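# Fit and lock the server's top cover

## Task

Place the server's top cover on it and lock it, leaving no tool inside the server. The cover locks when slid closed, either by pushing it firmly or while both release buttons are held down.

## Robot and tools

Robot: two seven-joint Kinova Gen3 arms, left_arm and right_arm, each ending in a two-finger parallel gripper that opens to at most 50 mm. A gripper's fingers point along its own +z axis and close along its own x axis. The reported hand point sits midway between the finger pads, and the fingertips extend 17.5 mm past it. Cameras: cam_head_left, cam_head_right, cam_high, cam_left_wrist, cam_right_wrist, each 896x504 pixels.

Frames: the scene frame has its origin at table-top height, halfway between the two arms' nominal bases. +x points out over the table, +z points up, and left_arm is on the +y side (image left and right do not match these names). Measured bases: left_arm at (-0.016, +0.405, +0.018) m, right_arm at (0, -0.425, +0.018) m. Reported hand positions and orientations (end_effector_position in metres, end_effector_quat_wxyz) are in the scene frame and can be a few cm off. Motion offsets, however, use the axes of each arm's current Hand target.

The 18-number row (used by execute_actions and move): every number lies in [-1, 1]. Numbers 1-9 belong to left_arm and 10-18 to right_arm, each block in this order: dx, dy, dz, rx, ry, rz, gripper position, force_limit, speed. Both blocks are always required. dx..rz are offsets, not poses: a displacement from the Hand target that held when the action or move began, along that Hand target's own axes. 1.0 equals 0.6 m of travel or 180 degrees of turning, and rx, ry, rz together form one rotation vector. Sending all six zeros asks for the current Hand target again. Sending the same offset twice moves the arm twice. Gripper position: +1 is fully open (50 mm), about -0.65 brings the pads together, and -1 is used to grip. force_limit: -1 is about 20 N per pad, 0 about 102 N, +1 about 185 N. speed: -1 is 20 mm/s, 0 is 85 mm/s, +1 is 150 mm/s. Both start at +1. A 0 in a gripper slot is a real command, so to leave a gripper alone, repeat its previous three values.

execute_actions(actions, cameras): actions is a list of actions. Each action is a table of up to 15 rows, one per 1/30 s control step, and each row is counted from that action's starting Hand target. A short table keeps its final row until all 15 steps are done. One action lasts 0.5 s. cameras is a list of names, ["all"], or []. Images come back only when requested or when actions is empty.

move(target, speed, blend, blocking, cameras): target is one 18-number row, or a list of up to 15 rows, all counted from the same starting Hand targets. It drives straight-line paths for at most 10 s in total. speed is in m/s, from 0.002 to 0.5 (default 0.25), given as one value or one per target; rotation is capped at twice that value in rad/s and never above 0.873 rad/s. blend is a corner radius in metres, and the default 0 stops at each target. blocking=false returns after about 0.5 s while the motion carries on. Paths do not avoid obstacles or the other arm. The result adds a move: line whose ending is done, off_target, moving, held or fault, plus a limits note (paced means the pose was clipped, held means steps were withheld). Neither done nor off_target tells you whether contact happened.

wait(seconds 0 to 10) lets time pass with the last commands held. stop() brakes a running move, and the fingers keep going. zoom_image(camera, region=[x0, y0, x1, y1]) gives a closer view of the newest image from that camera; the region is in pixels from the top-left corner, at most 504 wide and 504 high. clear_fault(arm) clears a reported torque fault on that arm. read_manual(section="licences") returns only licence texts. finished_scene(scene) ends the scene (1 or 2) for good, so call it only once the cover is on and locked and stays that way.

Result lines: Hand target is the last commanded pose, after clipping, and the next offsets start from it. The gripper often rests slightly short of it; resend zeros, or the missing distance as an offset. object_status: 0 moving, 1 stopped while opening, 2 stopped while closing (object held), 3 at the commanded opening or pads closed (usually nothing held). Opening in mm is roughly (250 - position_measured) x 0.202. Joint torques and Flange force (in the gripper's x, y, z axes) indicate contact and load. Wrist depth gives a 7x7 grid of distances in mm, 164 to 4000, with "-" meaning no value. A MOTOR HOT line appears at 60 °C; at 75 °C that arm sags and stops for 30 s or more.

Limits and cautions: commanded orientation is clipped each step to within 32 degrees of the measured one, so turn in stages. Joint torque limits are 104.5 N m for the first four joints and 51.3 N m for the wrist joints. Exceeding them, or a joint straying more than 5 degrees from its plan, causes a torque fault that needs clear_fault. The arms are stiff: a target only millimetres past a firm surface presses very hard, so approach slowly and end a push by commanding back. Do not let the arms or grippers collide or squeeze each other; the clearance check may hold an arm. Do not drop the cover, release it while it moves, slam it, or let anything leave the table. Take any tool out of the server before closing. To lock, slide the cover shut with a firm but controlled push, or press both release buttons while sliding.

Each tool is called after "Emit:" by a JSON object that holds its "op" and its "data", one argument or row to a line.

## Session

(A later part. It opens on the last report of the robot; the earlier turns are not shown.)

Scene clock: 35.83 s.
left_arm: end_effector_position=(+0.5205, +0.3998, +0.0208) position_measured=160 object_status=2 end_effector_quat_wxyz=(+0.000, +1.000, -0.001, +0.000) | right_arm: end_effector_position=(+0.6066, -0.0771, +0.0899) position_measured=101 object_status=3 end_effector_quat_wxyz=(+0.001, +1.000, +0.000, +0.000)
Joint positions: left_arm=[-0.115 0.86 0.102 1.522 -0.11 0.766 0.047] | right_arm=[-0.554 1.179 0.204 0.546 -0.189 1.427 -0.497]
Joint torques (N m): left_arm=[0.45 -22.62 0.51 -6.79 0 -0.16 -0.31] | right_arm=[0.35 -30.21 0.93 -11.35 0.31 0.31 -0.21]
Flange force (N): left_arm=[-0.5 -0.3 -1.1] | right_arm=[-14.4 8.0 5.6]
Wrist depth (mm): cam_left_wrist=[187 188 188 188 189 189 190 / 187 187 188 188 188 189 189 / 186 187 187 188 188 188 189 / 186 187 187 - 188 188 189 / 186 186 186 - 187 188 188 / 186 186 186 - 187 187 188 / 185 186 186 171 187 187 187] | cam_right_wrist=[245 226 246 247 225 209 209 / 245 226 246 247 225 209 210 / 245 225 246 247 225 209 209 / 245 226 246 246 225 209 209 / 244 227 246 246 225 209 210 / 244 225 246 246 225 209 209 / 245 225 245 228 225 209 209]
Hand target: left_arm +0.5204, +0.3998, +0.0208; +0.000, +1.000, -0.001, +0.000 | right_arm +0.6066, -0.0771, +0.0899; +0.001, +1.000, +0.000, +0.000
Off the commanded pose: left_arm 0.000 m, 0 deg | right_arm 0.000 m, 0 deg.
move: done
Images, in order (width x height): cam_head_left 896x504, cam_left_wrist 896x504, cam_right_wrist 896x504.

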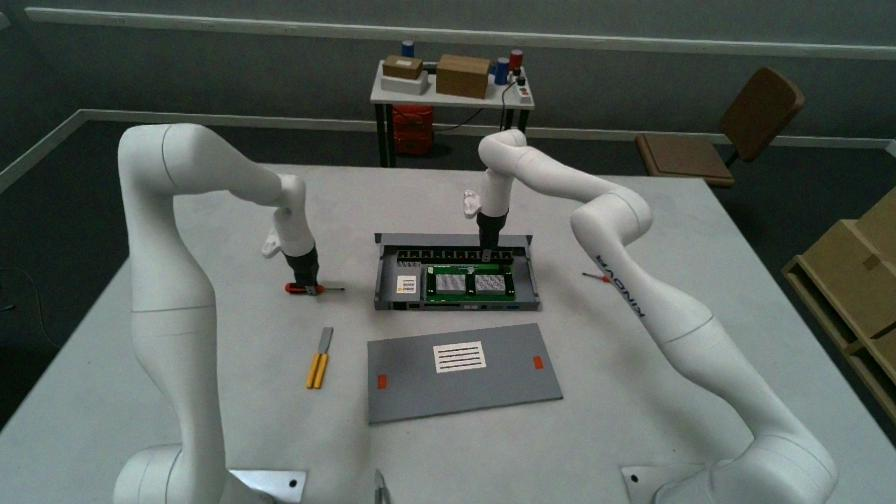

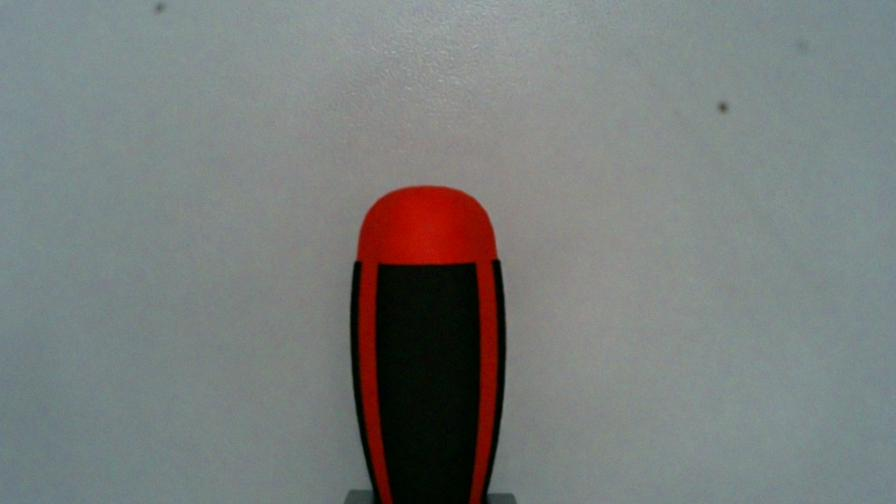

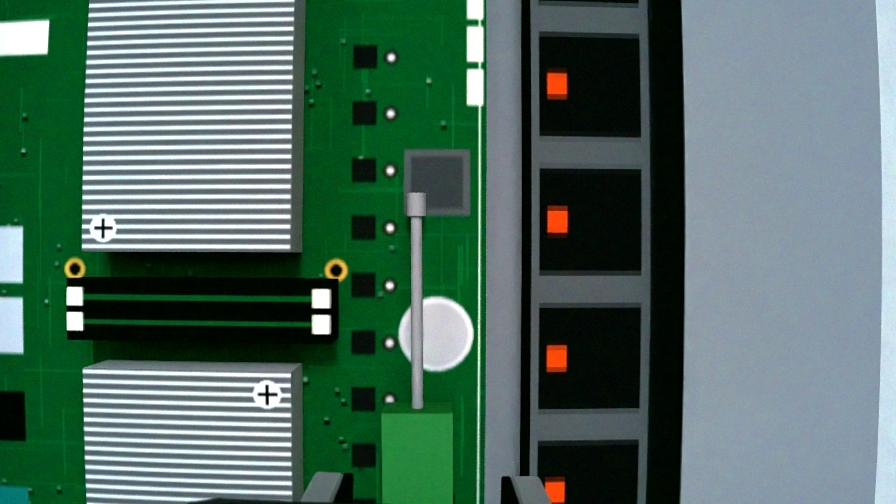

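Emit:
{"op": "move", "data": {
  "target": [
    [0, 0, 0, 0, 0, 0, 0.6, -0.6, -0.5, -0.0045, -0.0017, 0.0948, 0, 0, -0.0065, 0.34, -0.6, -0.5],
    [0, 0, -0.132, 0, 0, 0, 0.6, -0.6, -0.5, -0.0045, -0.0017, 0.0948, 0, 0, -0.0065, -1, -0.6, -0.5],
    [-0.41733, 0.34967, -0.182, 0, 0, 0, 0.6, -0.6, -0.5, -0.0045, -0.0017, -0.0835, 0, 0, -0.0065, -1, -0.6, -0.5]
  ],
  "speed": [0.12, 0.2, 0.3],
  "cameras": ["cam_left_wrist", "cam_right_wrist", "cam_head_left"]
}}

Scene clock: 44.23 s.
left_arm: end_effector_position=(+0.2698, +0.1904, +0.1302) position_measured=63 object_status=3 end_effector_quat_wxyz=(+0.001, +1.000, -0.001, +0.000) | right_arm: end_effector_position=(+0.6039, -0.0760, +0.1400) position_measured=165 object_status=2 end_effector_quat_wxyz=(+0.001, +1.000, +0.010, +0.000)
Joint positions: left_arm=[0.419 0.363 0.176 2.063 -0.093 0.722 0.67] | right_arm=[-0.551 1.149 0.206 0.451 -0.187 1.55 -0.49]
Joint torques (N m): left_arm=[0.49 -13.23 0.07 -6.35 0.02 -0.2 -0.35] | right_arm=[0.32 -30.36 0.81 -11.55 0.31 0.27 -0.19]
Flange force (N): left_arm=[-0.7 -0.3 -2.4] | right_arm=no reading
Wrist depth (mm): cam_left_wrist=[297 298 298 292 291 293 301 / 296 297 298 298 299 300 301 / 296 297 297 298 299 299 300 / 296 296 297 297 298 299 299 / 295 295 296 297 297 298 298 / 295 282 280 282 282 298 299 / 294 279 280 281 281 283 297] | cam_right_wrist=[295 276 276 297 275 260 307 / 295 275 276 297 275 260 307 / 296 276 276 296 275 260 307 / 295 277 285 296 275 260 307 / 296 277 279 296 275 259 306 / 295 276 276 296 275 259 306 / 295 275 276 175 275 259 306]
Hand target: left_arm +0.2698, +0.1904, +0.1302; +0.001, +1.000, -0.001, +0.000 | right_arm +0.6039, -0.0760, +0.1400; +0.001, +1.000, +0.010, +0.000
Off the commanded pose: left_arm 0.000 m, 0 deg | right_arm 0.000 m, 0 deg.
move: done
Images, in order (width x height): cam_head_left 896x504, cam_left_wrist 896x504, cam_right_wrist 896x504.

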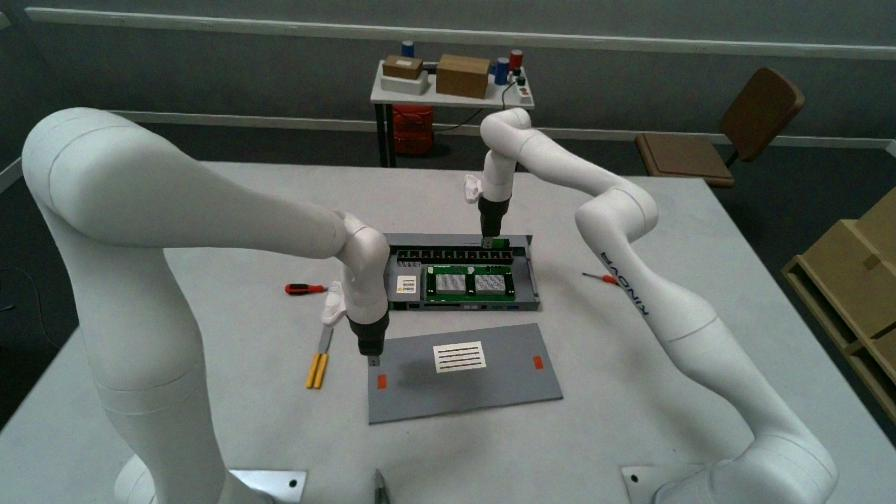

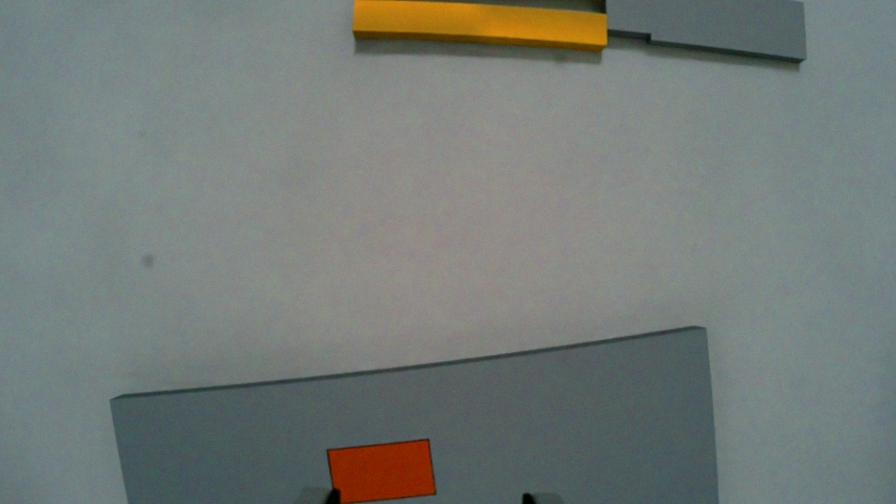

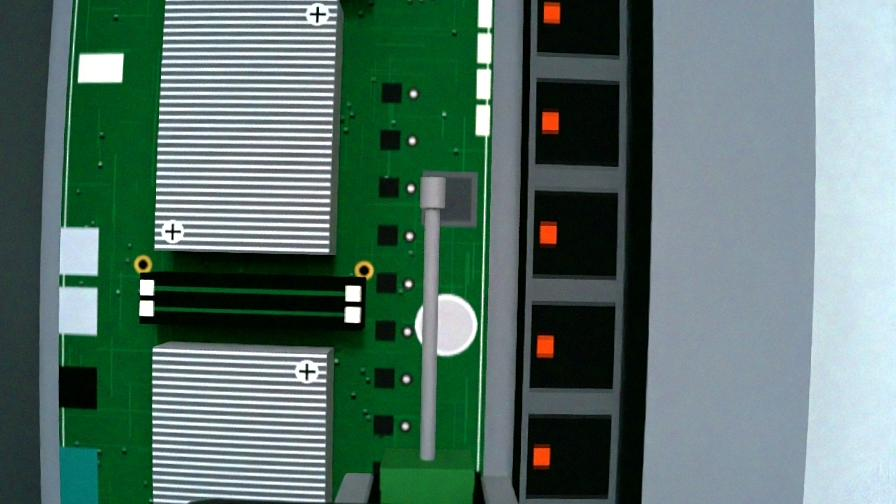

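Emit:
{"op": "zoom_image", "data": {
  "camera": "cam_left_wrist",
  "region": [90, 360, 270, 440]
}}

Emit:
{"op": "zoom_image", "data": {
  "camera": "cam_left_wrist",
  "region": [600, 300, 780, 380]
}}

Emit:
{"op": "zoom_image", "data": {
  "camera": "cam_left_wrist",
  "region": [280, 420, 580, 504]
}}

Emit:
{"op": "zoom_image", "data": {
  "camera": "cam_right_wrist",
  "region": [300, 150, 560, 504]
}}

Scaled by 2.800 from the camera's 896x504 image, which has a finer 1280x720 frame.

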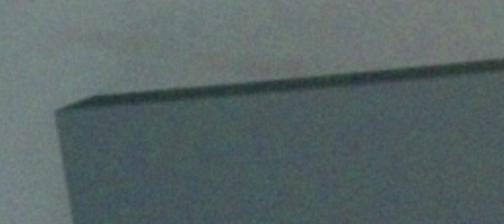

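Scaled by 2.800 from the camera's 896x504 image, which has a finer 1280x720 frame.

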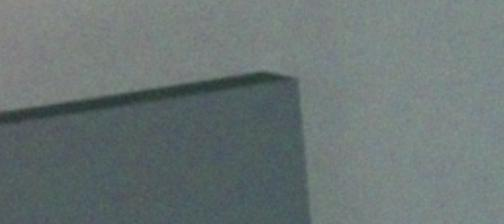

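Scaled by 1.680 from the camera's 896x504 image, which has a finer 1280x720 frame.

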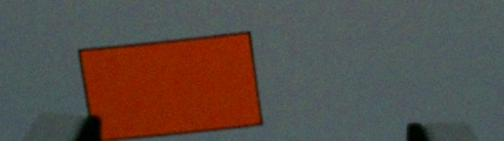

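Scaled by 1.424 from the camera's 896x504 image, which has a finer 1280x720 frame.

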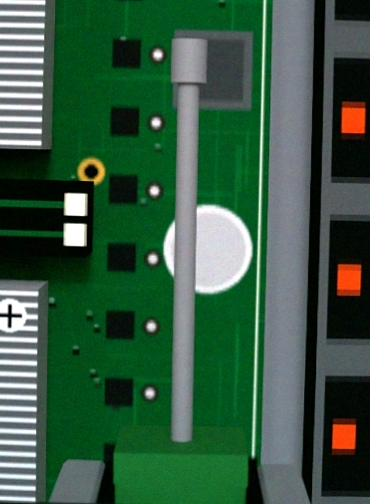

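Emit:
{"op": "zoom_image", "data": {
  "camera": "cam_left_wrist",
  "region": [380, 330, 500, 400]
}}

Emit:
{"op": "zoom_image", "data": {
  "camera": "cam_right_wrist",
  "region": [0, 0, 140, 504]
}}

Emit:
{"op": "zoom_image", "data": {
  "camera": "cam_right_wrist",
  "region": [756, 0, 896, 504]
}}

Scaled by 4.200 from the camera's 896x504 image, which has a finer 1280x720 frame.

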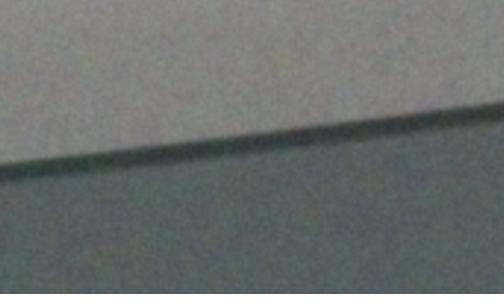

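Scaled by 1.000.

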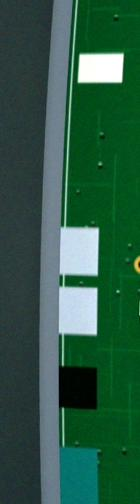

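Scaled by 1.000.

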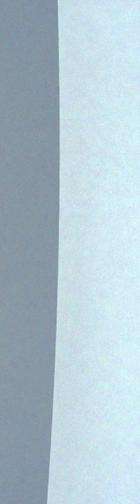

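Emit:
{"op": "move", "data": {
  "target": [
    [0.38367, 0.0007, -0.033, 0, 0, 0, 1, 0, 0, -0.234, 0.5353, 0.0667, 0, 0, 0, -1, -0.6, -0.5],
    [0.38367, 0.0007, -0.033, 0, 0, 0, 1, 0, 0, -0.2513, 0.5683, 0.1903, 0, 0, 0, -1, -0.6, -0.5],
    [0.38367, 0.0007, -0.033, 0, 0, 0, 1, 0, 0, -0.2513, 0.5683, 0.1903, 0, 0, 0, 0.6, -0.6, -0.5],
    [0.38367, 0.0007, -0.033, 0, 0, 0, 1, 0, 0, -0.2513, 0.5683, 0.06, 0, 0, 0, 0.6, -0.6, -0.5]
  ],
  "speed": [0.3, 0.12, 0.1, 0.2],
  "blend": [0.02, 0, 0, 0],
  "cameras": ["all"]
}}

Scene clock: 52.80 s.
left_arm: end_effector_position=(+0.5000, +0.1897, +0.1500) position_measured=3 object_status=3 end_effector_quat_wxyz=(+0.001, +1.000, -0.001, +0.000) | right_arm: end_effector_position=(+0.4602, -0.4200, +0.1043) position_measured=63 object_status=3 end_effector_quat_wxyz=(+0.001, +1.000, +0.010, +0.000)
Joint positions: left_arm=[0.248 0.721 0.156 1.316 -0.114 1.112 0.432] | right_arm=[-0.156 0.596 0.208 1.755 -0.16 0.808 0.1]
Joint torques (N m): left_arm=[0.51 -21.95 0.67 -8.63 0.02 -0.2 -0.29] | right_arm=[0.3 -19.5 0.94 -8.87 0.3 0.4 -0.2]
Flange force (N): left_arm=[-1.1 -0.6 -1.7] | right_arm=[-6.0 -0.2 5.3]
Wrist depth (mm): cam_left_wrist=[309 318 317 319 319 321 321 / 317 317 317 318 319 319 320 / 316 316 317 318 318 318 320 / 314 316 316 316 318 318 319 / 314 315 316 316 318 317 315 / 298 313 311 312 311 311 313 / 312 313 311 305 286 305 301] | cam_right_wrist=[268 269 270 270 271 271 272 / 269 269 270 270 271 271 273 / 268 269 270 270 271 271 272 / 269 269 270 270 270 271 272 / 268 269 269 270 271 271 272 / 268 268 270 270 271 270 272 / 268 269 269 251 271 271 271]
Hand target: left_arm +0.5000, +0.1897, +0.1500; +0.001, +1.000, -0.001, +0.000 | right_arm +0.4602, -0.4200, +0.1043; +0.001, +1.000, +0.010, +0.000
Off the commanded pose: left_arm 0.000 m, 0 deg | right_arm 0.000 m, 0 deg.
move: done

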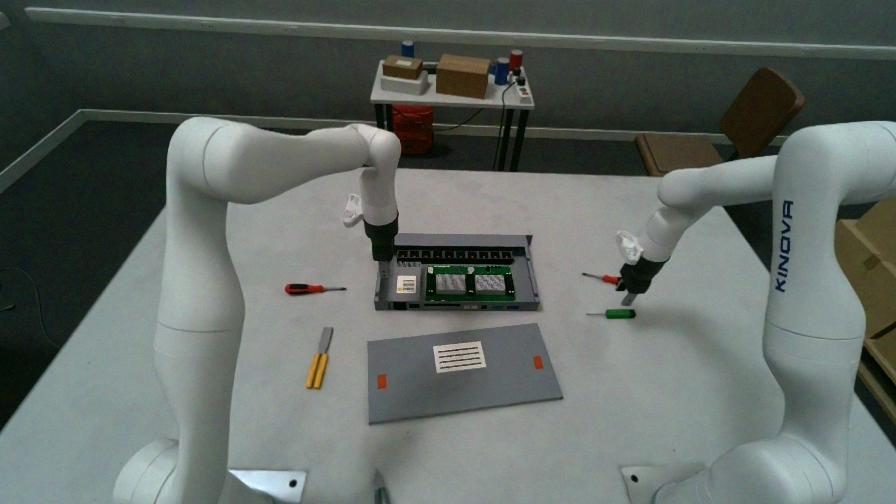

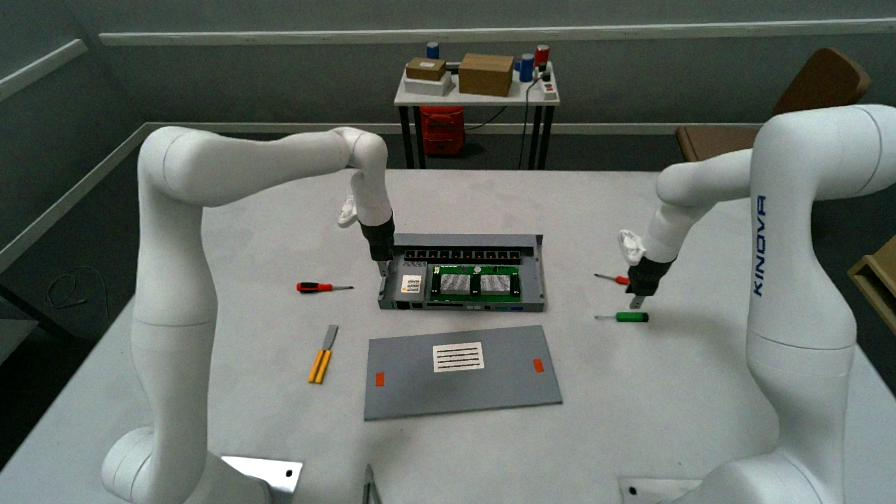

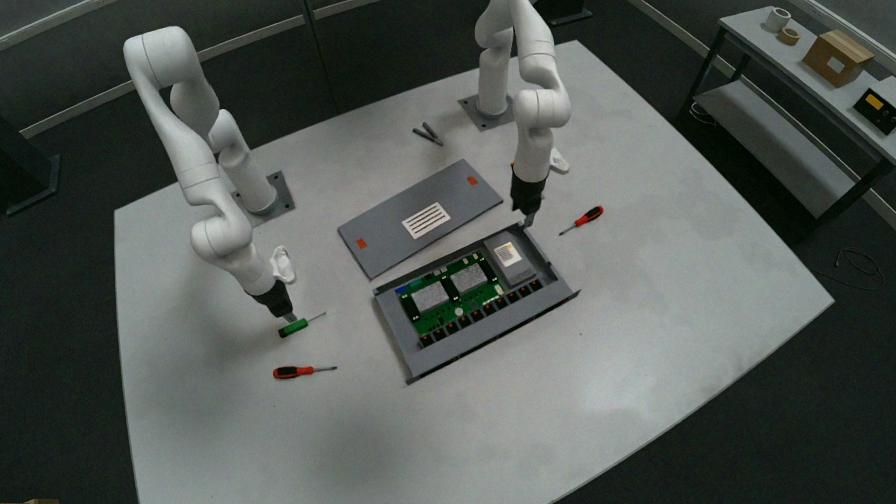

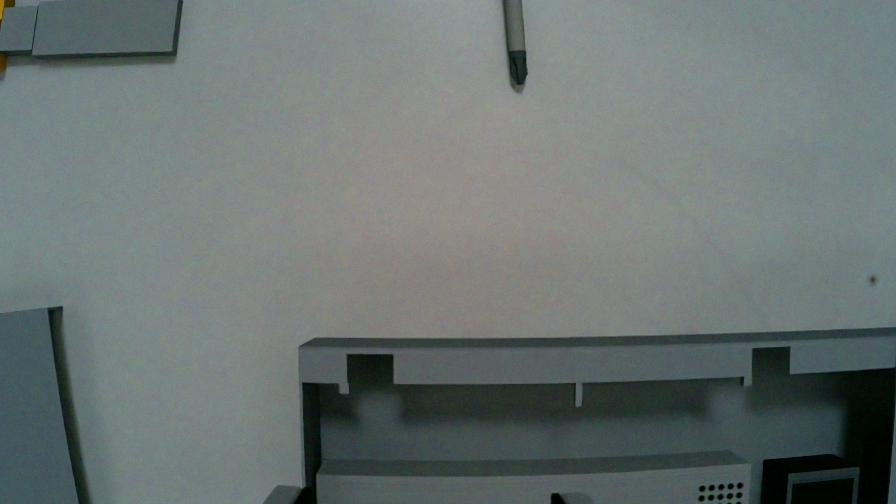

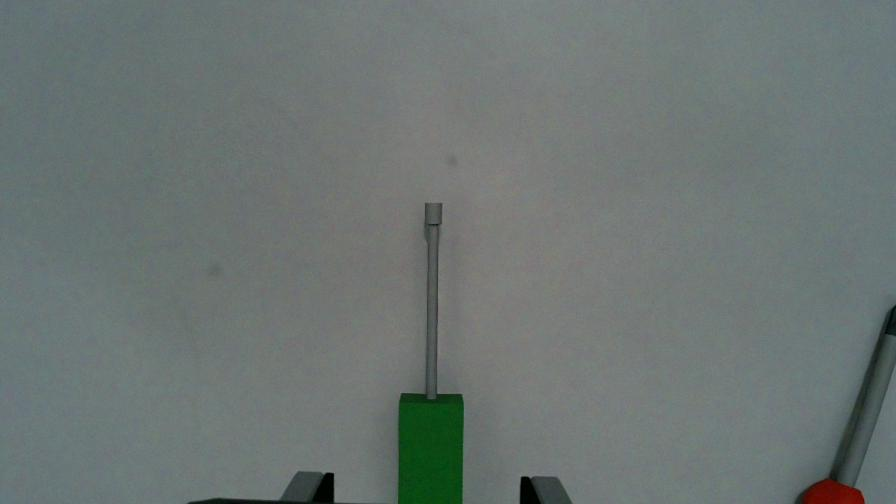

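Emit:
{"op": "zoom_image", "data": {
  "camera": "cam_left_wrist",
  "region": [280, 310, 600, 504]
}}

Emit:
{"op": "zoom_image", "data": {
  "camera": "cam_left_wrist",
  "region": [576, 310, 896, 504]
}}

Emit:
{"op": "zoom_image", "data": {
  "camera": "cam_high",
  "region": [370, 215, 590, 390]
}}

Emit:
{"op": "zoom_image", "data": {
  "camera": "cam_left_wrist",
  "region": [0, 270, 160, 504]
}}

Scaled by 1.575 from the camera's 896x504 image, which has a finer 1280x720 frame.

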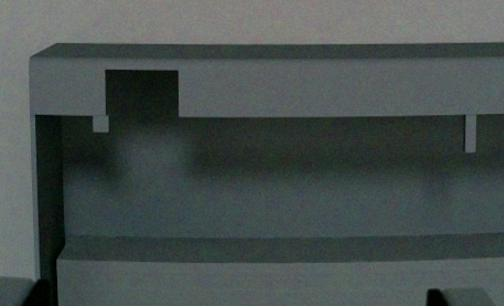

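Scaled by 1.575 from the camera's 896x504 image, which has a finer 1280x720 frame.

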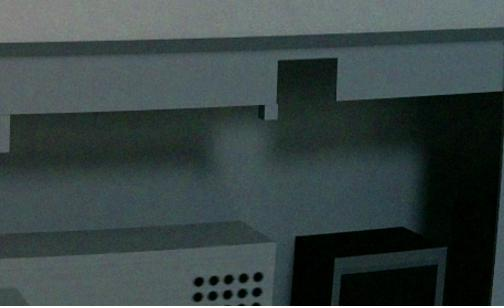

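Scaled by 2.291 from the camera's 896x504 image, which has a finer 1280x720 frame.

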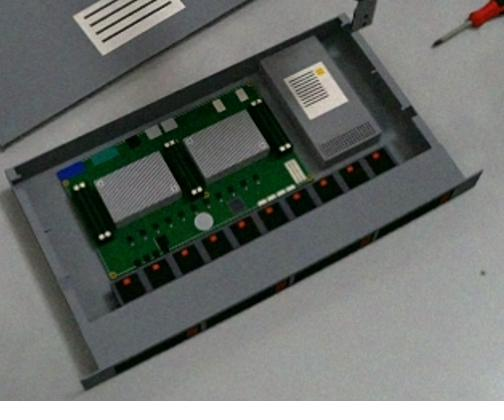

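Scaled by 2.154 from the camera's 896x504 image, which has a finer 1280x720 frame.

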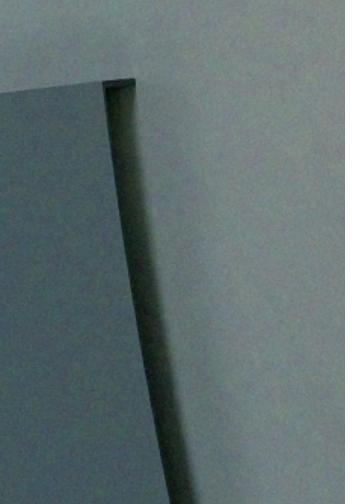

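Emit:
{"op": "zoom_image", "data": {
  "camera": "cam_head_left",
  "region": [355, 395, 435, 435]
}}

Emit:
{"op": "zoom_image", "data": {
  "camera": "cam_head_right",
  "region": [355, 390, 435, 430]
}}

Emit:
{"op": "zoom_image", "data": {
  "camera": "cam_head_left",
  "region": [500, 380, 580, 420]
}}

Emit:
{"op": "zoom_image", "data": {
  "camera": "cam_high",
  "region": [330, 200, 510, 290]
}}

Scaled by 6.300 from the camera's 896x504 image, which has a finer 1280x720 frame.

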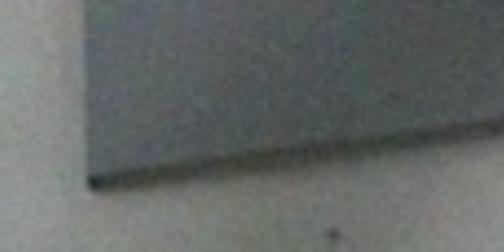

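Scaled by 6.300 from the camera's 896x504 image, which has a finer 1280x720 frame.

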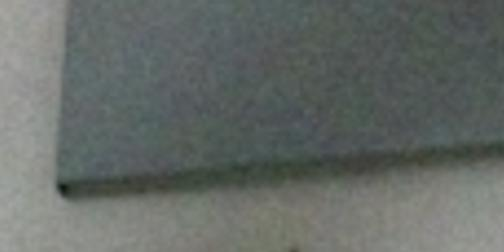

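Scaled by 6.300 from the camera's 896x504 image, which has a finer 1280x720 frame.

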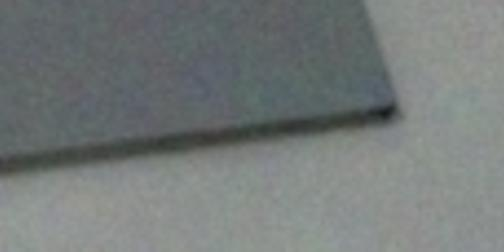

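Scaled by 2.800 from the camera's 896x504 image, which has a finer 1280x720 frame.

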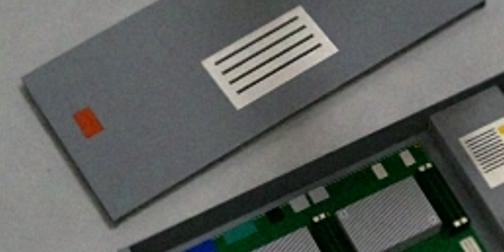

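Emit:
{"op": "move", "data": {
  "target": [
    [0.0833, -0.0913, 0.0833, 0, 0, -0.00694, 1, 0, 0, 0.1721, -0.2883, 0.0738, 0, 0, 0, 1, 0, 0],
    [0.0833, -0.0913, 0.2, 0, 0, -0.00694, 1, 0, 0, 0.1724, -0.302, 0.1238, 0, 0, 0, 1, 0, 0],
    [0.0833, -0.0797, 0.2, 0, 0, -0.00694, 1, 0, 0, 0.1727, -0.3137, 0.1238, 0, 0, 0, 1, 0, 0]
  ],
  "speed": [0.3, 0.2, 0.03],
  "blend": [0.01, 0, 0],
  "cameras": ["cam_left_wrist", "cam_right_wrist", "cam_head_left"]
}}

Scene clock: 63.93 s.
left_arm: end_effector_position=(+0.5500, +0.2374, +0.0300) position_measured=3 object_status=3 end_effector_quat_wxyz=(+0.001, +1.000, +0.010, +0.000) | right_arm: end_effector_position=(+0.5599, -0.2298, +0.0298) position_measured=3 object_status=3 end_effector_quat_wxyz=(+0.001, +1.000, +0.010, +0.000)
Joint positions: left_arm=[0.161 0.943 0.129 1.286 -0.13 0.92 0.355] | right_arm=[-0.422 0.953 0.185 1.273 -0.187 0.932 -0.23]
Joint torques (N m): left_arm=[0.48 -24.16 0.71 -7.57 0.02 -0.2 -0.28] | right_arm=[0.17 -25.89 1.36 -9.37 0.35 0.3 -0.14]
Motor temperatures (°C): left_arm=[35 40 34 41 39 44 42] | right_arm=[37 39 36 33 47 42 42]
Flange force (N): left_arm=[-0.5 -0.4 -2.0] | right_arm=[-6.4 2.0 3.7]
Wrist depth (mm): cam_left_wrist=[196 197 197 197 198 198 199 / 196 196 196 197 198 198 198 / 196 196 196 197 197 198 198 / 195 195 196 196 197 197 198 / 195 195 196 196 196 197 197 / 195 195 195 196 196 196 197 / 194 194 195 195 196 196 196] | cam_right_wrist=[186 186 174 172 188 188 176 / 186 186 169 169 169 188 176 / 188 186 187 187 187 188 175 / 190 190 191 191 191 192 192 / 190 190 190 191 191 192 192 / 190 190 191 191 191 192 192 / 194 - - - - - 192]
Hand target: left_arm +0.5500, +0.2374, +0.0300; +0.001, +1.000, +0.010, +0.000 | right_arm +0.5599, -0.2298, +0.0298; +0.001, +1.000, +0.010, +0.000
Off the commanded pose: left_arm 0.000 m, 0 deg | right_arm 0.000 m, 0 deg.
move: done
Images, in order (width x height): cam_head_left 896x504, cam_left_wrist 896x504, cam_right_wrist 896x504.

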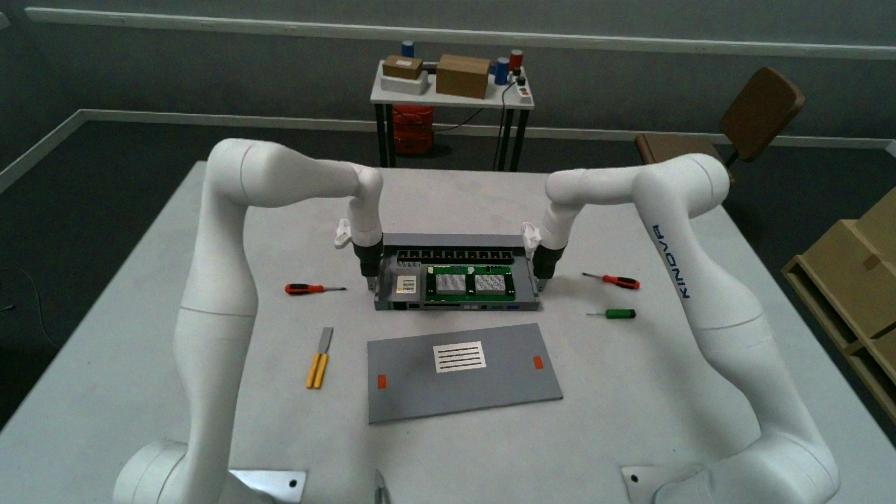

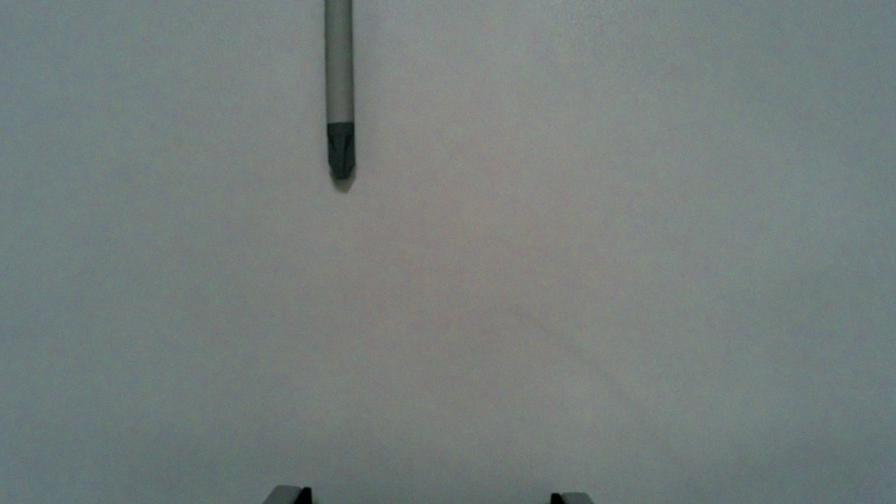

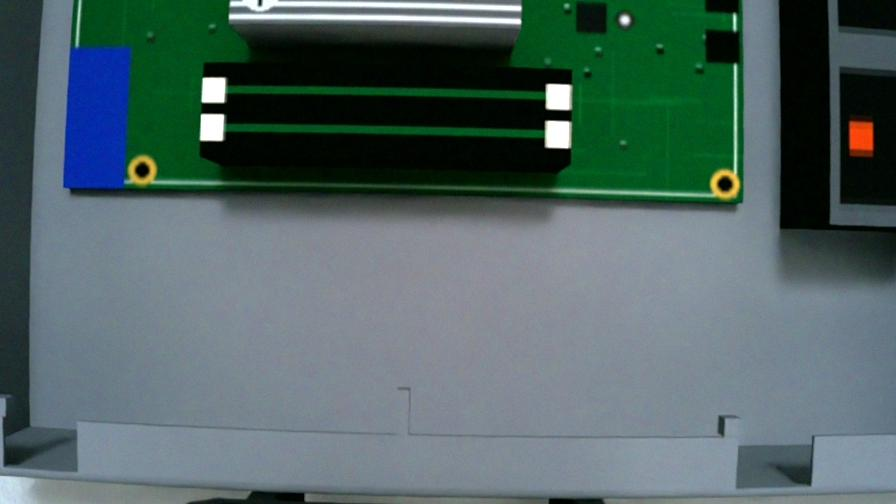

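Emit:
{"op": "zoom_image", "data": {
  "camera": "cam_right_wrist",
  "region": [380, 370, 640, 504]
}}

Emit:
{"op": "zoom_image", "data": {
  "camera": "cam_right_wrist",
  "region": [660, 380, 896, 504]
}}

Emit:
{"op": "zoom_image", "data": {
  "camera": "cam_right_wrist",
  "region": [0, 370, 260, 504]
}}

Scaled by 1.938 from the camera's 896x504 image, which has a finer 1280x720 frame.

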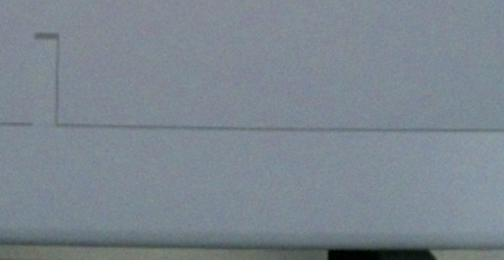

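Scaled by 2.136 from the camera's 896x504 image, which has a finer 1280x720 frame.

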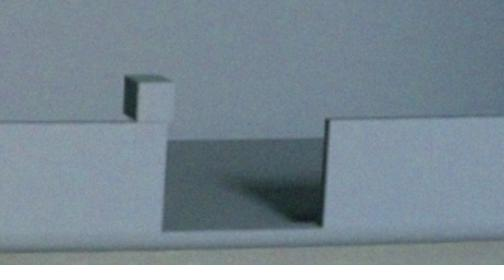

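Scaled by 1.938 from the camera's 896x504 image, which has a finer 1280x720 frame.

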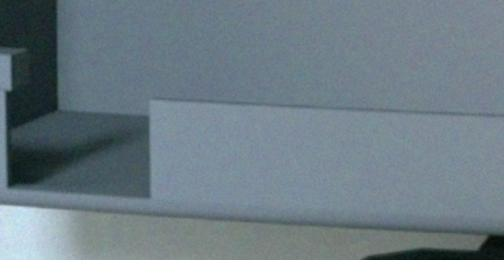

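Emit:
{"op": "move", "data": {
  "target": [0, 0.003, 0, 0, 0, 0, 1, 0, 0, 0, -0.003, 0, 0, 0, 0, 1, 0, 0],
  "speed": 0.01
}}

Scene clock: 65.60 s.
left_arm: end_effector_position=(+0.5500, +0.2357, +0.0300) position_measured=3 object_status=3 end_effector_quat_wxyz=(+0.000, +1.000, +0.010, +0.000) | right_arm: end_effector_position=(+0.5599, -0.2280, +0.0298) position_measured=3 object_status=3 end_effector_quat_wxyz=(+0.001, +1.000, +0.010, +0.000)
Joint positions: left_arm=[0.165 0.944 0.128 1.283 -0.13 0.922 0.357] | right_arm=[-0.425 0.955 0.186 1.271 -0.187 0.933 -0.233]
Joint torques (N m): left_arm=[2.82 -23.9 3.11 -8.19 0.99 -0.9 -0.44] | right_arm=[0.33 -26 1.42 -9.56 0.33 0.33 -0.23]
Flange force (N): left_arm=[-1.6 -4.6 -3.1] | right_arm=[-7.3 2.2 4.0]
Wrist depth (mm): cam_left_wrist=[197 197 197 197 198 199 199 / 196 196 197 197 198 198 198 / 195 196 196 197 197 198 198 / 195 195 196 196 197 197 198 / 195 195 195 196 197 197 197 / 194 195 195 196 196 196 197 / 194 194 195 195 196 196 197] | cam_right_wrist=[186 186 167 167 187 188 177 / 186 186 169 169 169 188 176 / 188 186 186 187 187 188 175 / 190 190 191 191 191 192 192 / 190 190 190 191 192 192 192 / 190 190 190 191 191 192 192 / - 188 - - - - 192]
Hand target: left_arm +0.5501, +0.2356, +0.0300; +0.000, +1.000, +0.010, +0.000 | right_arm +0.5599, -0.2280, +0.0298; +0.001, +1.000, +0.010, +0.000
Off the commanded pose: left_arm 0.000 m, 0 deg | right_arm 0.000 m, 0 deg.
move: done

Emit:
{"op": "move", "data": {
  "target": [0, 0, 0, 0, 0, 0, 1, 0, 0, 0, -0.002, 0, 0, 0, 0, 1, 0, 0],
  "speed": 0.01
}}

Scene clock: 66.47 s.
left_arm: end_effector_position=(+0.5500, +0.2356, +0.0300) position_measured=3 object_status=3 end_effector_quat_wxyz=(+0.000, +1.000, +0.010, +0.000) | right_arm: end_effector_position=(+0.5598, -0.2268, +0.0298) position_measured=3 object_status=3 end_effector_quat_wxyz=(+0.001, +1.000, +0.010, +0.000)
Joint positions: left_arm=[0.165 0.944 0.128 1.283 -0.129 0.922 0.357] | right_arm=[-0.427 0.955 0.186 1.269 -0.187 0.934 -0.235]
Joint torques (N m): left_arm=[3.1 -23.92 3.39 -8.22 1.04 -0.92 -0.46] | right_arm=[0.37 -25.94 1.4 -9.57 0.33 0.3 -0.23]
Flange force (N): left_arm=[-1.6 -5.1 -3.1] | right_arm=[-7.4 2.2 3.8]
Wrist depth (mm): cam_left_wrist=[197 197 197 197 198 198 199 / 196 196 197 197 198 198 199 / 195 196 196 197 197 198 198 / 195 196 196 196 197 197 197 / 195 195 196 196 196 197 197 / 194 195 195 196 196 197 197 / 194 194 195 195 196 196 196] | cam_right_wrist=[186 186 167 167 187 188 176 / 186 186 169 169 169 188 176 / 188 186 186 187 187 187 175 / 190 190 191 191 191 192 192 / 190 190 191 191 191 192 192 / 190 190 190 191 191 192 192 / - 190 - - - 192 191]
Hand target: left_arm +0.5500, +0.2356, +0.0300; +0.000, +1.000, +0.010, +0.000 | right_arm +0.5598, -0.2268, +0.0298; +0.001, +1.000, +0.010, +0.000
Off the commanded pose: left_arm 0.000 m, 0 deg | right_arm 0.000 m, 0 deg.
move: done

Emit:
{"op": "move", "data": {
  "target": [0, 0, 0, 0, 0, 0, 1, 0, 0, 0, -0.0018, 0, 0, 0, 0, 1, 0, 0],
  "speed": 0.01
}}

Scene clock: 67.23 s.
left_arm: end_effector_position=(+0.5500, +0.2356, +0.0300) position_measured=3 object_status=3 end_effector_quat_wxyz=(+0.000, +1.000, +0.010, +0.000) | right_arm: end_effector_position=(+0.5598, -0.2258, +0.0298) position_measured=3 object_status=3 end_effector_quat_wxyz=(+0.001, +1.000, +0.010, +0.000)
Joint positions: left_arm=[0.165 0.944 0.128 1.283 -0.129 0.922 0.357] | right_arm=[-0.428 0.956 0.186 1.267 -0.187 0.935 -0.236]
Joint torques (N m): left_arm=[3.12 -23.91 3.42 -8.25 1.08 -0.95 -0.43] | right_arm=[-1.97 -26.01 -0.85 -10.46 -0.56 -0.12 -0.09]
Flange force (N): left_arm=[-1.7 -5.2 -3.1] | right_arm=[-8.1 6.3 3.0]
Wrist depth (mm): cam_left_wrist=[197 197 197 198 198 198 199 / 196 196 197 197 198 198 198 / 195 196 196 197 197 198 198 / 195 196 196 196 197 197 198 / 195 195 195 196 196 197 197 / 194 195 195 195 196 196 197 / 194 194 195 195 196 196 196] | cam_right_wrist=[186 186 167 167 187 188 176 / 186 186 169 169 169 188 176 / 188 186 186 176 187 188 175 / 190 190 190 191 191 192 192 / 190 190 190 191 191 192 192 / 190 190 190 191 191 192 192 / - 190 - 191 191 191 192]
Hand target: left_arm +0.5501, +0.2356, +0.0300; +0.000, +1.000, +0.010, +0.000 | right_arm +0.5598, -0.2257, +0.0298; +0.001, +1.000, +0.010, +0.000
Off the commanded pose: left_arm 0.000 m, 0 deg | right_arm 0.000 m, 0 deg.
move: done

Emit:
{"op": "move", "data": {
  "target": [
    [0.0004, -0.0207, 0, 0, 0, 0, 1, 0, 0, -0.0005, 0.0238, 0, 0, 0, 0, 1, 0, 0],
    [-0.2493, -0.049, 0, 0, 0, -0.02, 1, 0, 0, -0.1835, 0.0252, 0, 0, 0, -0.02, 1, 0, 0],
    [-0.4525, -0.0083, 0.0158, 0, 0, -0.0397, 1, 0, 0, -0.3517, 0.0123, 0.0155, 0, 0, -0.0397, 1, 0, 0]
  ],
  "speed": [0.08, 0.25, 0.2],
  "blend": [0.006, 0.02, 0],
  "cameras": ["cam_left_wrist", "cam_right_wrist", "cam_head_left"]
}}

Scene clock: 70.53 s.
left_arm: end_effector_position=(+0.2785, +0.2350, +0.0205) position_measured=3 object_status=3 end_effector_quat_wxyz=(+0.001, +0.997, +0.073, +0.000) | right_arm: end_effector_position=(+0.3490, -0.2374, +0.0206) position_measured=3 object_status=3 end_effector_quat_wxyz=(+0.001, +0.997, +0.073, +0.000)
Joint positions: left_arm=[0.397 0.604 0.046 2.215 -0.079 0.323 0.673] | right_arm=[-0.599 0.668 0.13 2.032 -0.182 0.453 -0.237]
Joint torques (N m): left_arm=[0.47 -14.59 -0.19 -3.08 0.04 -0.21 -0.3] | right_arm=[0.27 -18.22 0.52 -6.08 0.34 0.27 -0.17]
Flange force (N): left_arm=[0.5 -0.7 -3.2] | right_arm=[-5.7 1.4 4.5]
Wrist depth (mm): cam_left_wrist=[187 188 188 181 179 179 189 / 187 187 188 184 178 179 181 / 187 187 187 188 188 189 189 / 186 186 187 187 188 188 189 / 186 186 187 187 187 188 188 / 186 186 186 187 187 188 188 / 185 186 186 186 187 187 188] | cam_right_wrist=[170 171 171 171 172 172 173 / 170 171 171 171 172 172 173 / 171 171 171 171 172 172 173 / 170 171 171 172 172 172 173 / 170 171 171 171 172 172 172 / 170 170 171 171 172 172 188 / 185 185 186 186 187 187 188]
Hand target: left_arm +0.2785, +0.2350, +0.0205; +0.000, +0.997, +0.073, +0.000 | right_arm +0.3490, -0.2374, +0.0206; +0.001, +0.997, +0.073, +0.000
Off the commanded pose: left_arm 0.000 m, 0 deg | right_arm 0.000 m, 0 deg.
move: done
Images, in order (width x height): cam_head_left 896x504, cam_left_wrist 896x504, cam_right_wrist 896x504.

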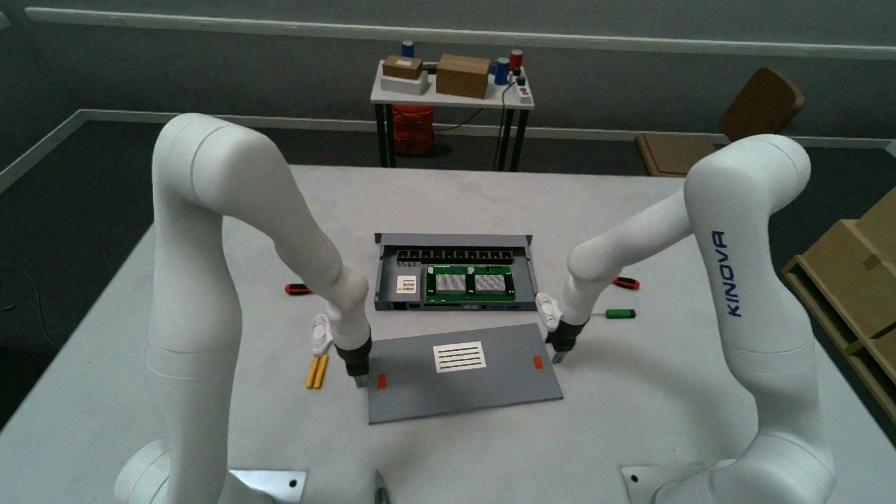

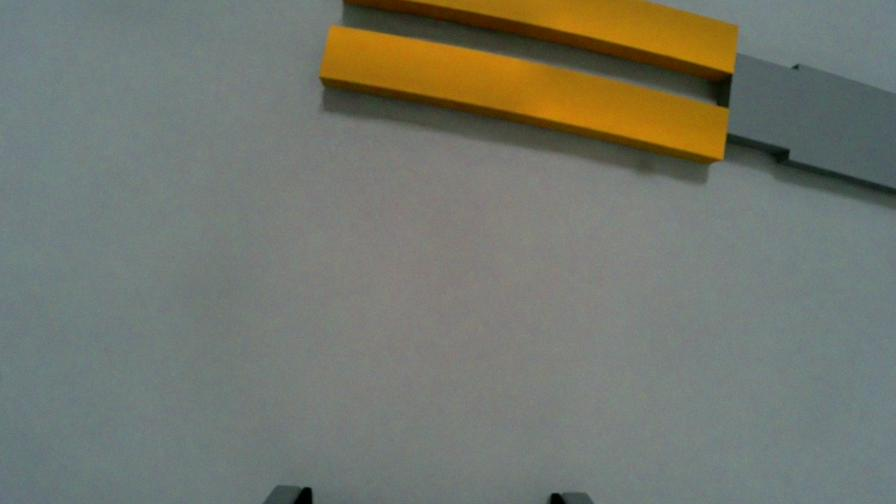

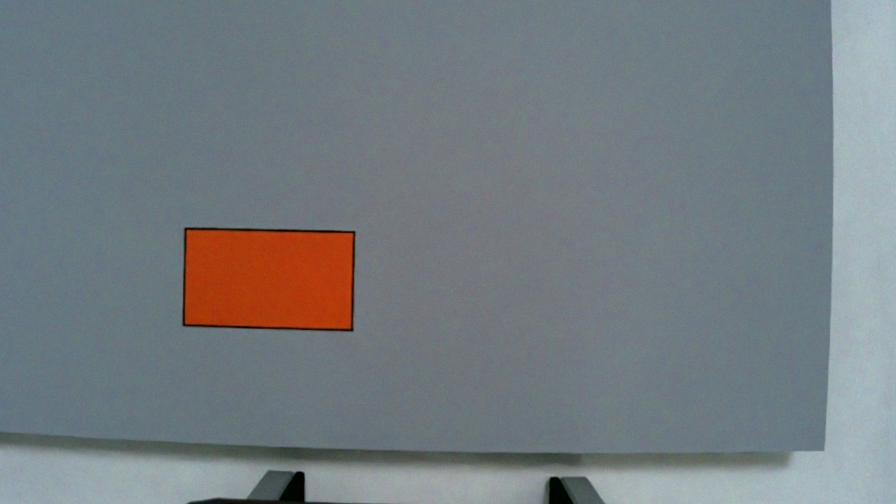

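Emit:
{"op": "move", "data": {
  "target": [0, 0.0083, 0, 0, 0, 0, 1, 0, 0, 0, -0.0092, 0, 0, 0, 0, 1, 0, 0],
  "speed": 0.02,
  "cameras": ["cam_right_wrist"]
}}

Scene clock: 71.70 s.
left_arm: end_effector_position=(+0.2792, +0.2301, +0.0205) position_measured=3 object_status=3 end_effector_quat_wxyz=(+0.000, +0.997, +0.073, +0.000) | right_arm: end_effector_position=(+0.3482, -0.2320, +0.0205) position_measured=3 object_status=3 end_effector_quat_wxyz=(+0.001, +0.997, +0.073, +0.000)
Joint positions: left_arm=[0.41 0.607 0.045 2.205 -0.076 0.33 0.682] | right_arm=[-0.613 0.67 0.132 2.026 -0.184 0.457 -0.248]
Joint torques (N m): left_arm=[1.6 -15.19 1.27 -4.26 0.23 -0.89 -0.4] | right_arm=[0.21 -18.32 0.56 -6.12 0.33 0.28 -0.24]
Flange force (N): left_arm=[0.8 -4.2 -3.1] | right_arm=[-5.5 1.8 4.6]
Wrist depth (mm): cam_left_wrist=[187 188 188 178 181 180 190 / 187 187 188 188 178 180 181 / 187 187 187 188 188 189 189 / 186 187 187 188 188 188 189 / 186 186 187 187 187 188 188 / 186 186 186 187 187 188 188 / 185 185 186 187 187 187 188] | cam_right_wrist=[170 171 171 172 172 172 173 / 170 171 171 172 172 172 172 / 170 171 171 171 172 172 173 / 170 171 171 172 172 172 172 / 170 171 171 171 172 172 173 / 170 171 171 171 172 172 188 / 185 185 171 186 172 172 188]
Hand target: left_arm +0.2792, +0.2300, +0.0205; +0.001, +0.997, +0.073, +0.000 | right_arm +0.3482, -0.2320, +0.0205; +0.001, +0.997, +0.073, +0.000
Off the commanded pose: left_arm 0.000 m, 0 deg | right_arm 0.000 m, 0 deg.
move: done
Images, in order (width x height): cam_right_wrist 896x504.

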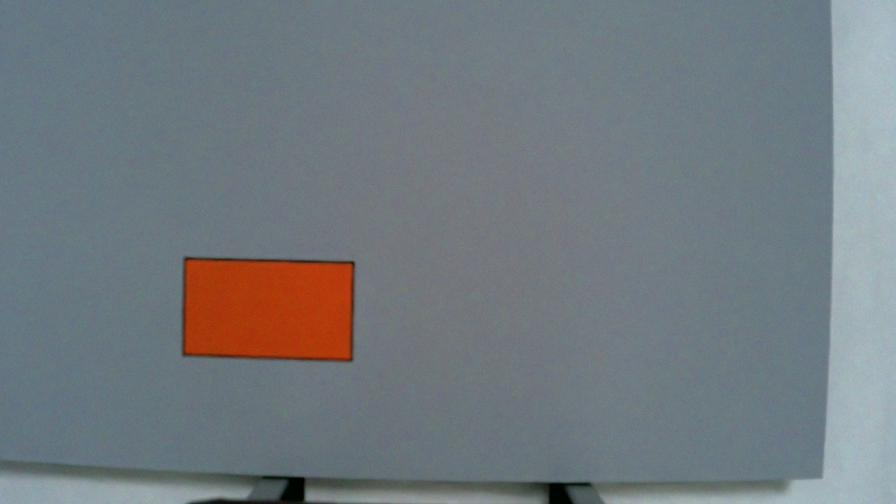

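Emit:
{"op": "move", "data": {
  "target": [0, 0, 0, 0, 0, 0, 1, 0, 0, 0, -0.0022, 0, 0, 0, 0, 1, 0, 0],
  "speed": 0.01
}}

Scene clock: 72.50 s.
left_arm: end_effector_position=(+0.2792, +0.2301, +0.0205) position_measured=3 object_status=3 end_effector_quat_wxyz=(+0.000, +0.997, +0.073, +0.000) | right_arm: end_effector_position=(+0.3480, -0.2307, +0.0205) position_measured=3 object_status=3 end_effector_quat_wxyz=(+0.001, +0.997, +0.073, +0.000)
Joint positions: left_arm=[0.41 0.607 0.045 2.205 -0.076 0.33 0.682] | right_arm=[-0.616 0.671 0.132 2.024 -0.184 0.458 -0.251]
Joint torques (N m): left_arm=[1.81 -15.18 1.7 -4.53 0.29 -1.01 -0.44] | right_arm=[0.28 -18.36 0.55 -6.09 0.36 0.32 -0.2]
Flange force (N): left_arm=[0.6 -5.1 -3.3] | right_arm=[-5.6 1.5 4.7]
Wrist depth (mm): cam_left_wrist=[188 188 188 178 181 180 190 / 187 187 188 188 178 180 181 / 187 187 188 188 188 188 189 / 186 187 187 187 188 188 188 / 186 186 187 187 187 188 188 / 186 186 186 187 187 188 188 / 185 186 186 186 187 187 188] | cam_right_wrist=[170 171 171 172 172 172 173 / 170 171 171 172 172 172 173 / 170 171 171 172 172 172 172 / 170 171 171 172 172 172 173 / 170 171 171 171 172 172 172 / 170 171 171 171 172 172 188 / 170 171 171 171 172 172 188]
Hand target: left_arm +0.2792, +0.2300, +0.0205; +0.000, +0.997, +0.073, +0.000 | right_arm +0.3480, -0.2307, +0.0205; +0.001, +0.997, +0.073, +0.000
Off the commanded pose: left_arm 0.000 m, 0 deg | right_arm 0.000 m, 0 deg.
move: done

Emit:
{"op": "move", "data": {
  "target": [0, 0, 0, 0, 0, 0, 1, 0, 0, 0, -0.0017, 0, 0, 0, 0, 1, 0, 0],
  "speed": 0.01,
  "cameras": ["cam_right_wrist"]
}}

Scene clock: 73.33 s.
left_arm: end_effector_position=(+0.2792, +0.2300, +0.0205) position_measured=3 object_status=3 end_effector_quat_wxyz=(+0.001, +0.997, +0.073, +0.000) | right_arm: end_effector_position=(+0.3479, -0.2297, +0.0205) position_measured=3 object_status=3 end_effector_quat_wxyz=(+0.001, +0.997, +0.073, +0.000)
Joint positions: left_arm=[0.41 0.607 0.045 2.205 -0.076 0.33 0.682] | right_arm=[-0.619 0.671 0.133 2.023 -0.184 0.459 -0.253]
Joint torques (N m): left_arm=[1.79 -15.23 1.7 -4.54 0.28 -1.05 -0.42] | right_arm=[-3.65 -18.61 -4.43 -8.29 -0.96 -0.45 -0.02]
Flange force (N): left_arm=[0.6 -5.0 -3.3] | right_arm=[-5.6 11.5 1.7]
Wrist depth (mm): cam_left_wrist=[187 188 188 178 181 180 190 / 187 187 188 188 178 179 181 / 187 187 188 188 188 189 189 / 186 187 187 187 188 188 189 / 186 186 187 187 188 188 189 / 185 186 187 187 187 188 188 / 185 185 186 186 187 187 187] | cam_right_wrist=[170 171 171 172 172 172 173 / 170 171 171 171 172 172 173 / 170 171 171 171 172 172 173 / 170 171 171 171 172 172 173 / 170 171 171 171 172 172 172 / 170 171 171 171 172 172 188 / 170 171 171 171 171 172 188]
Hand target: left_arm +0.2792, +0.2300, +0.0205; +0.001, +0.997, +0.073, +0.000 | right_arm +0.3479, -0.2297, +0.0205; +0.001, +0.997, +0.073, +0.000
Off the commanded pose: left_arm 0.000 m, 0 deg | right_arm 0.000 m, 0 deg.
move: done
Images, in order (width x height): cam_right_wrist 896x504.

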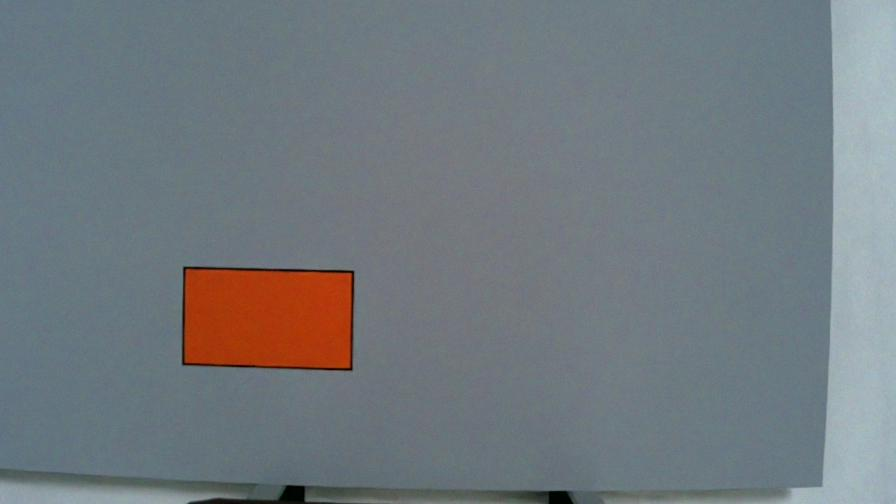

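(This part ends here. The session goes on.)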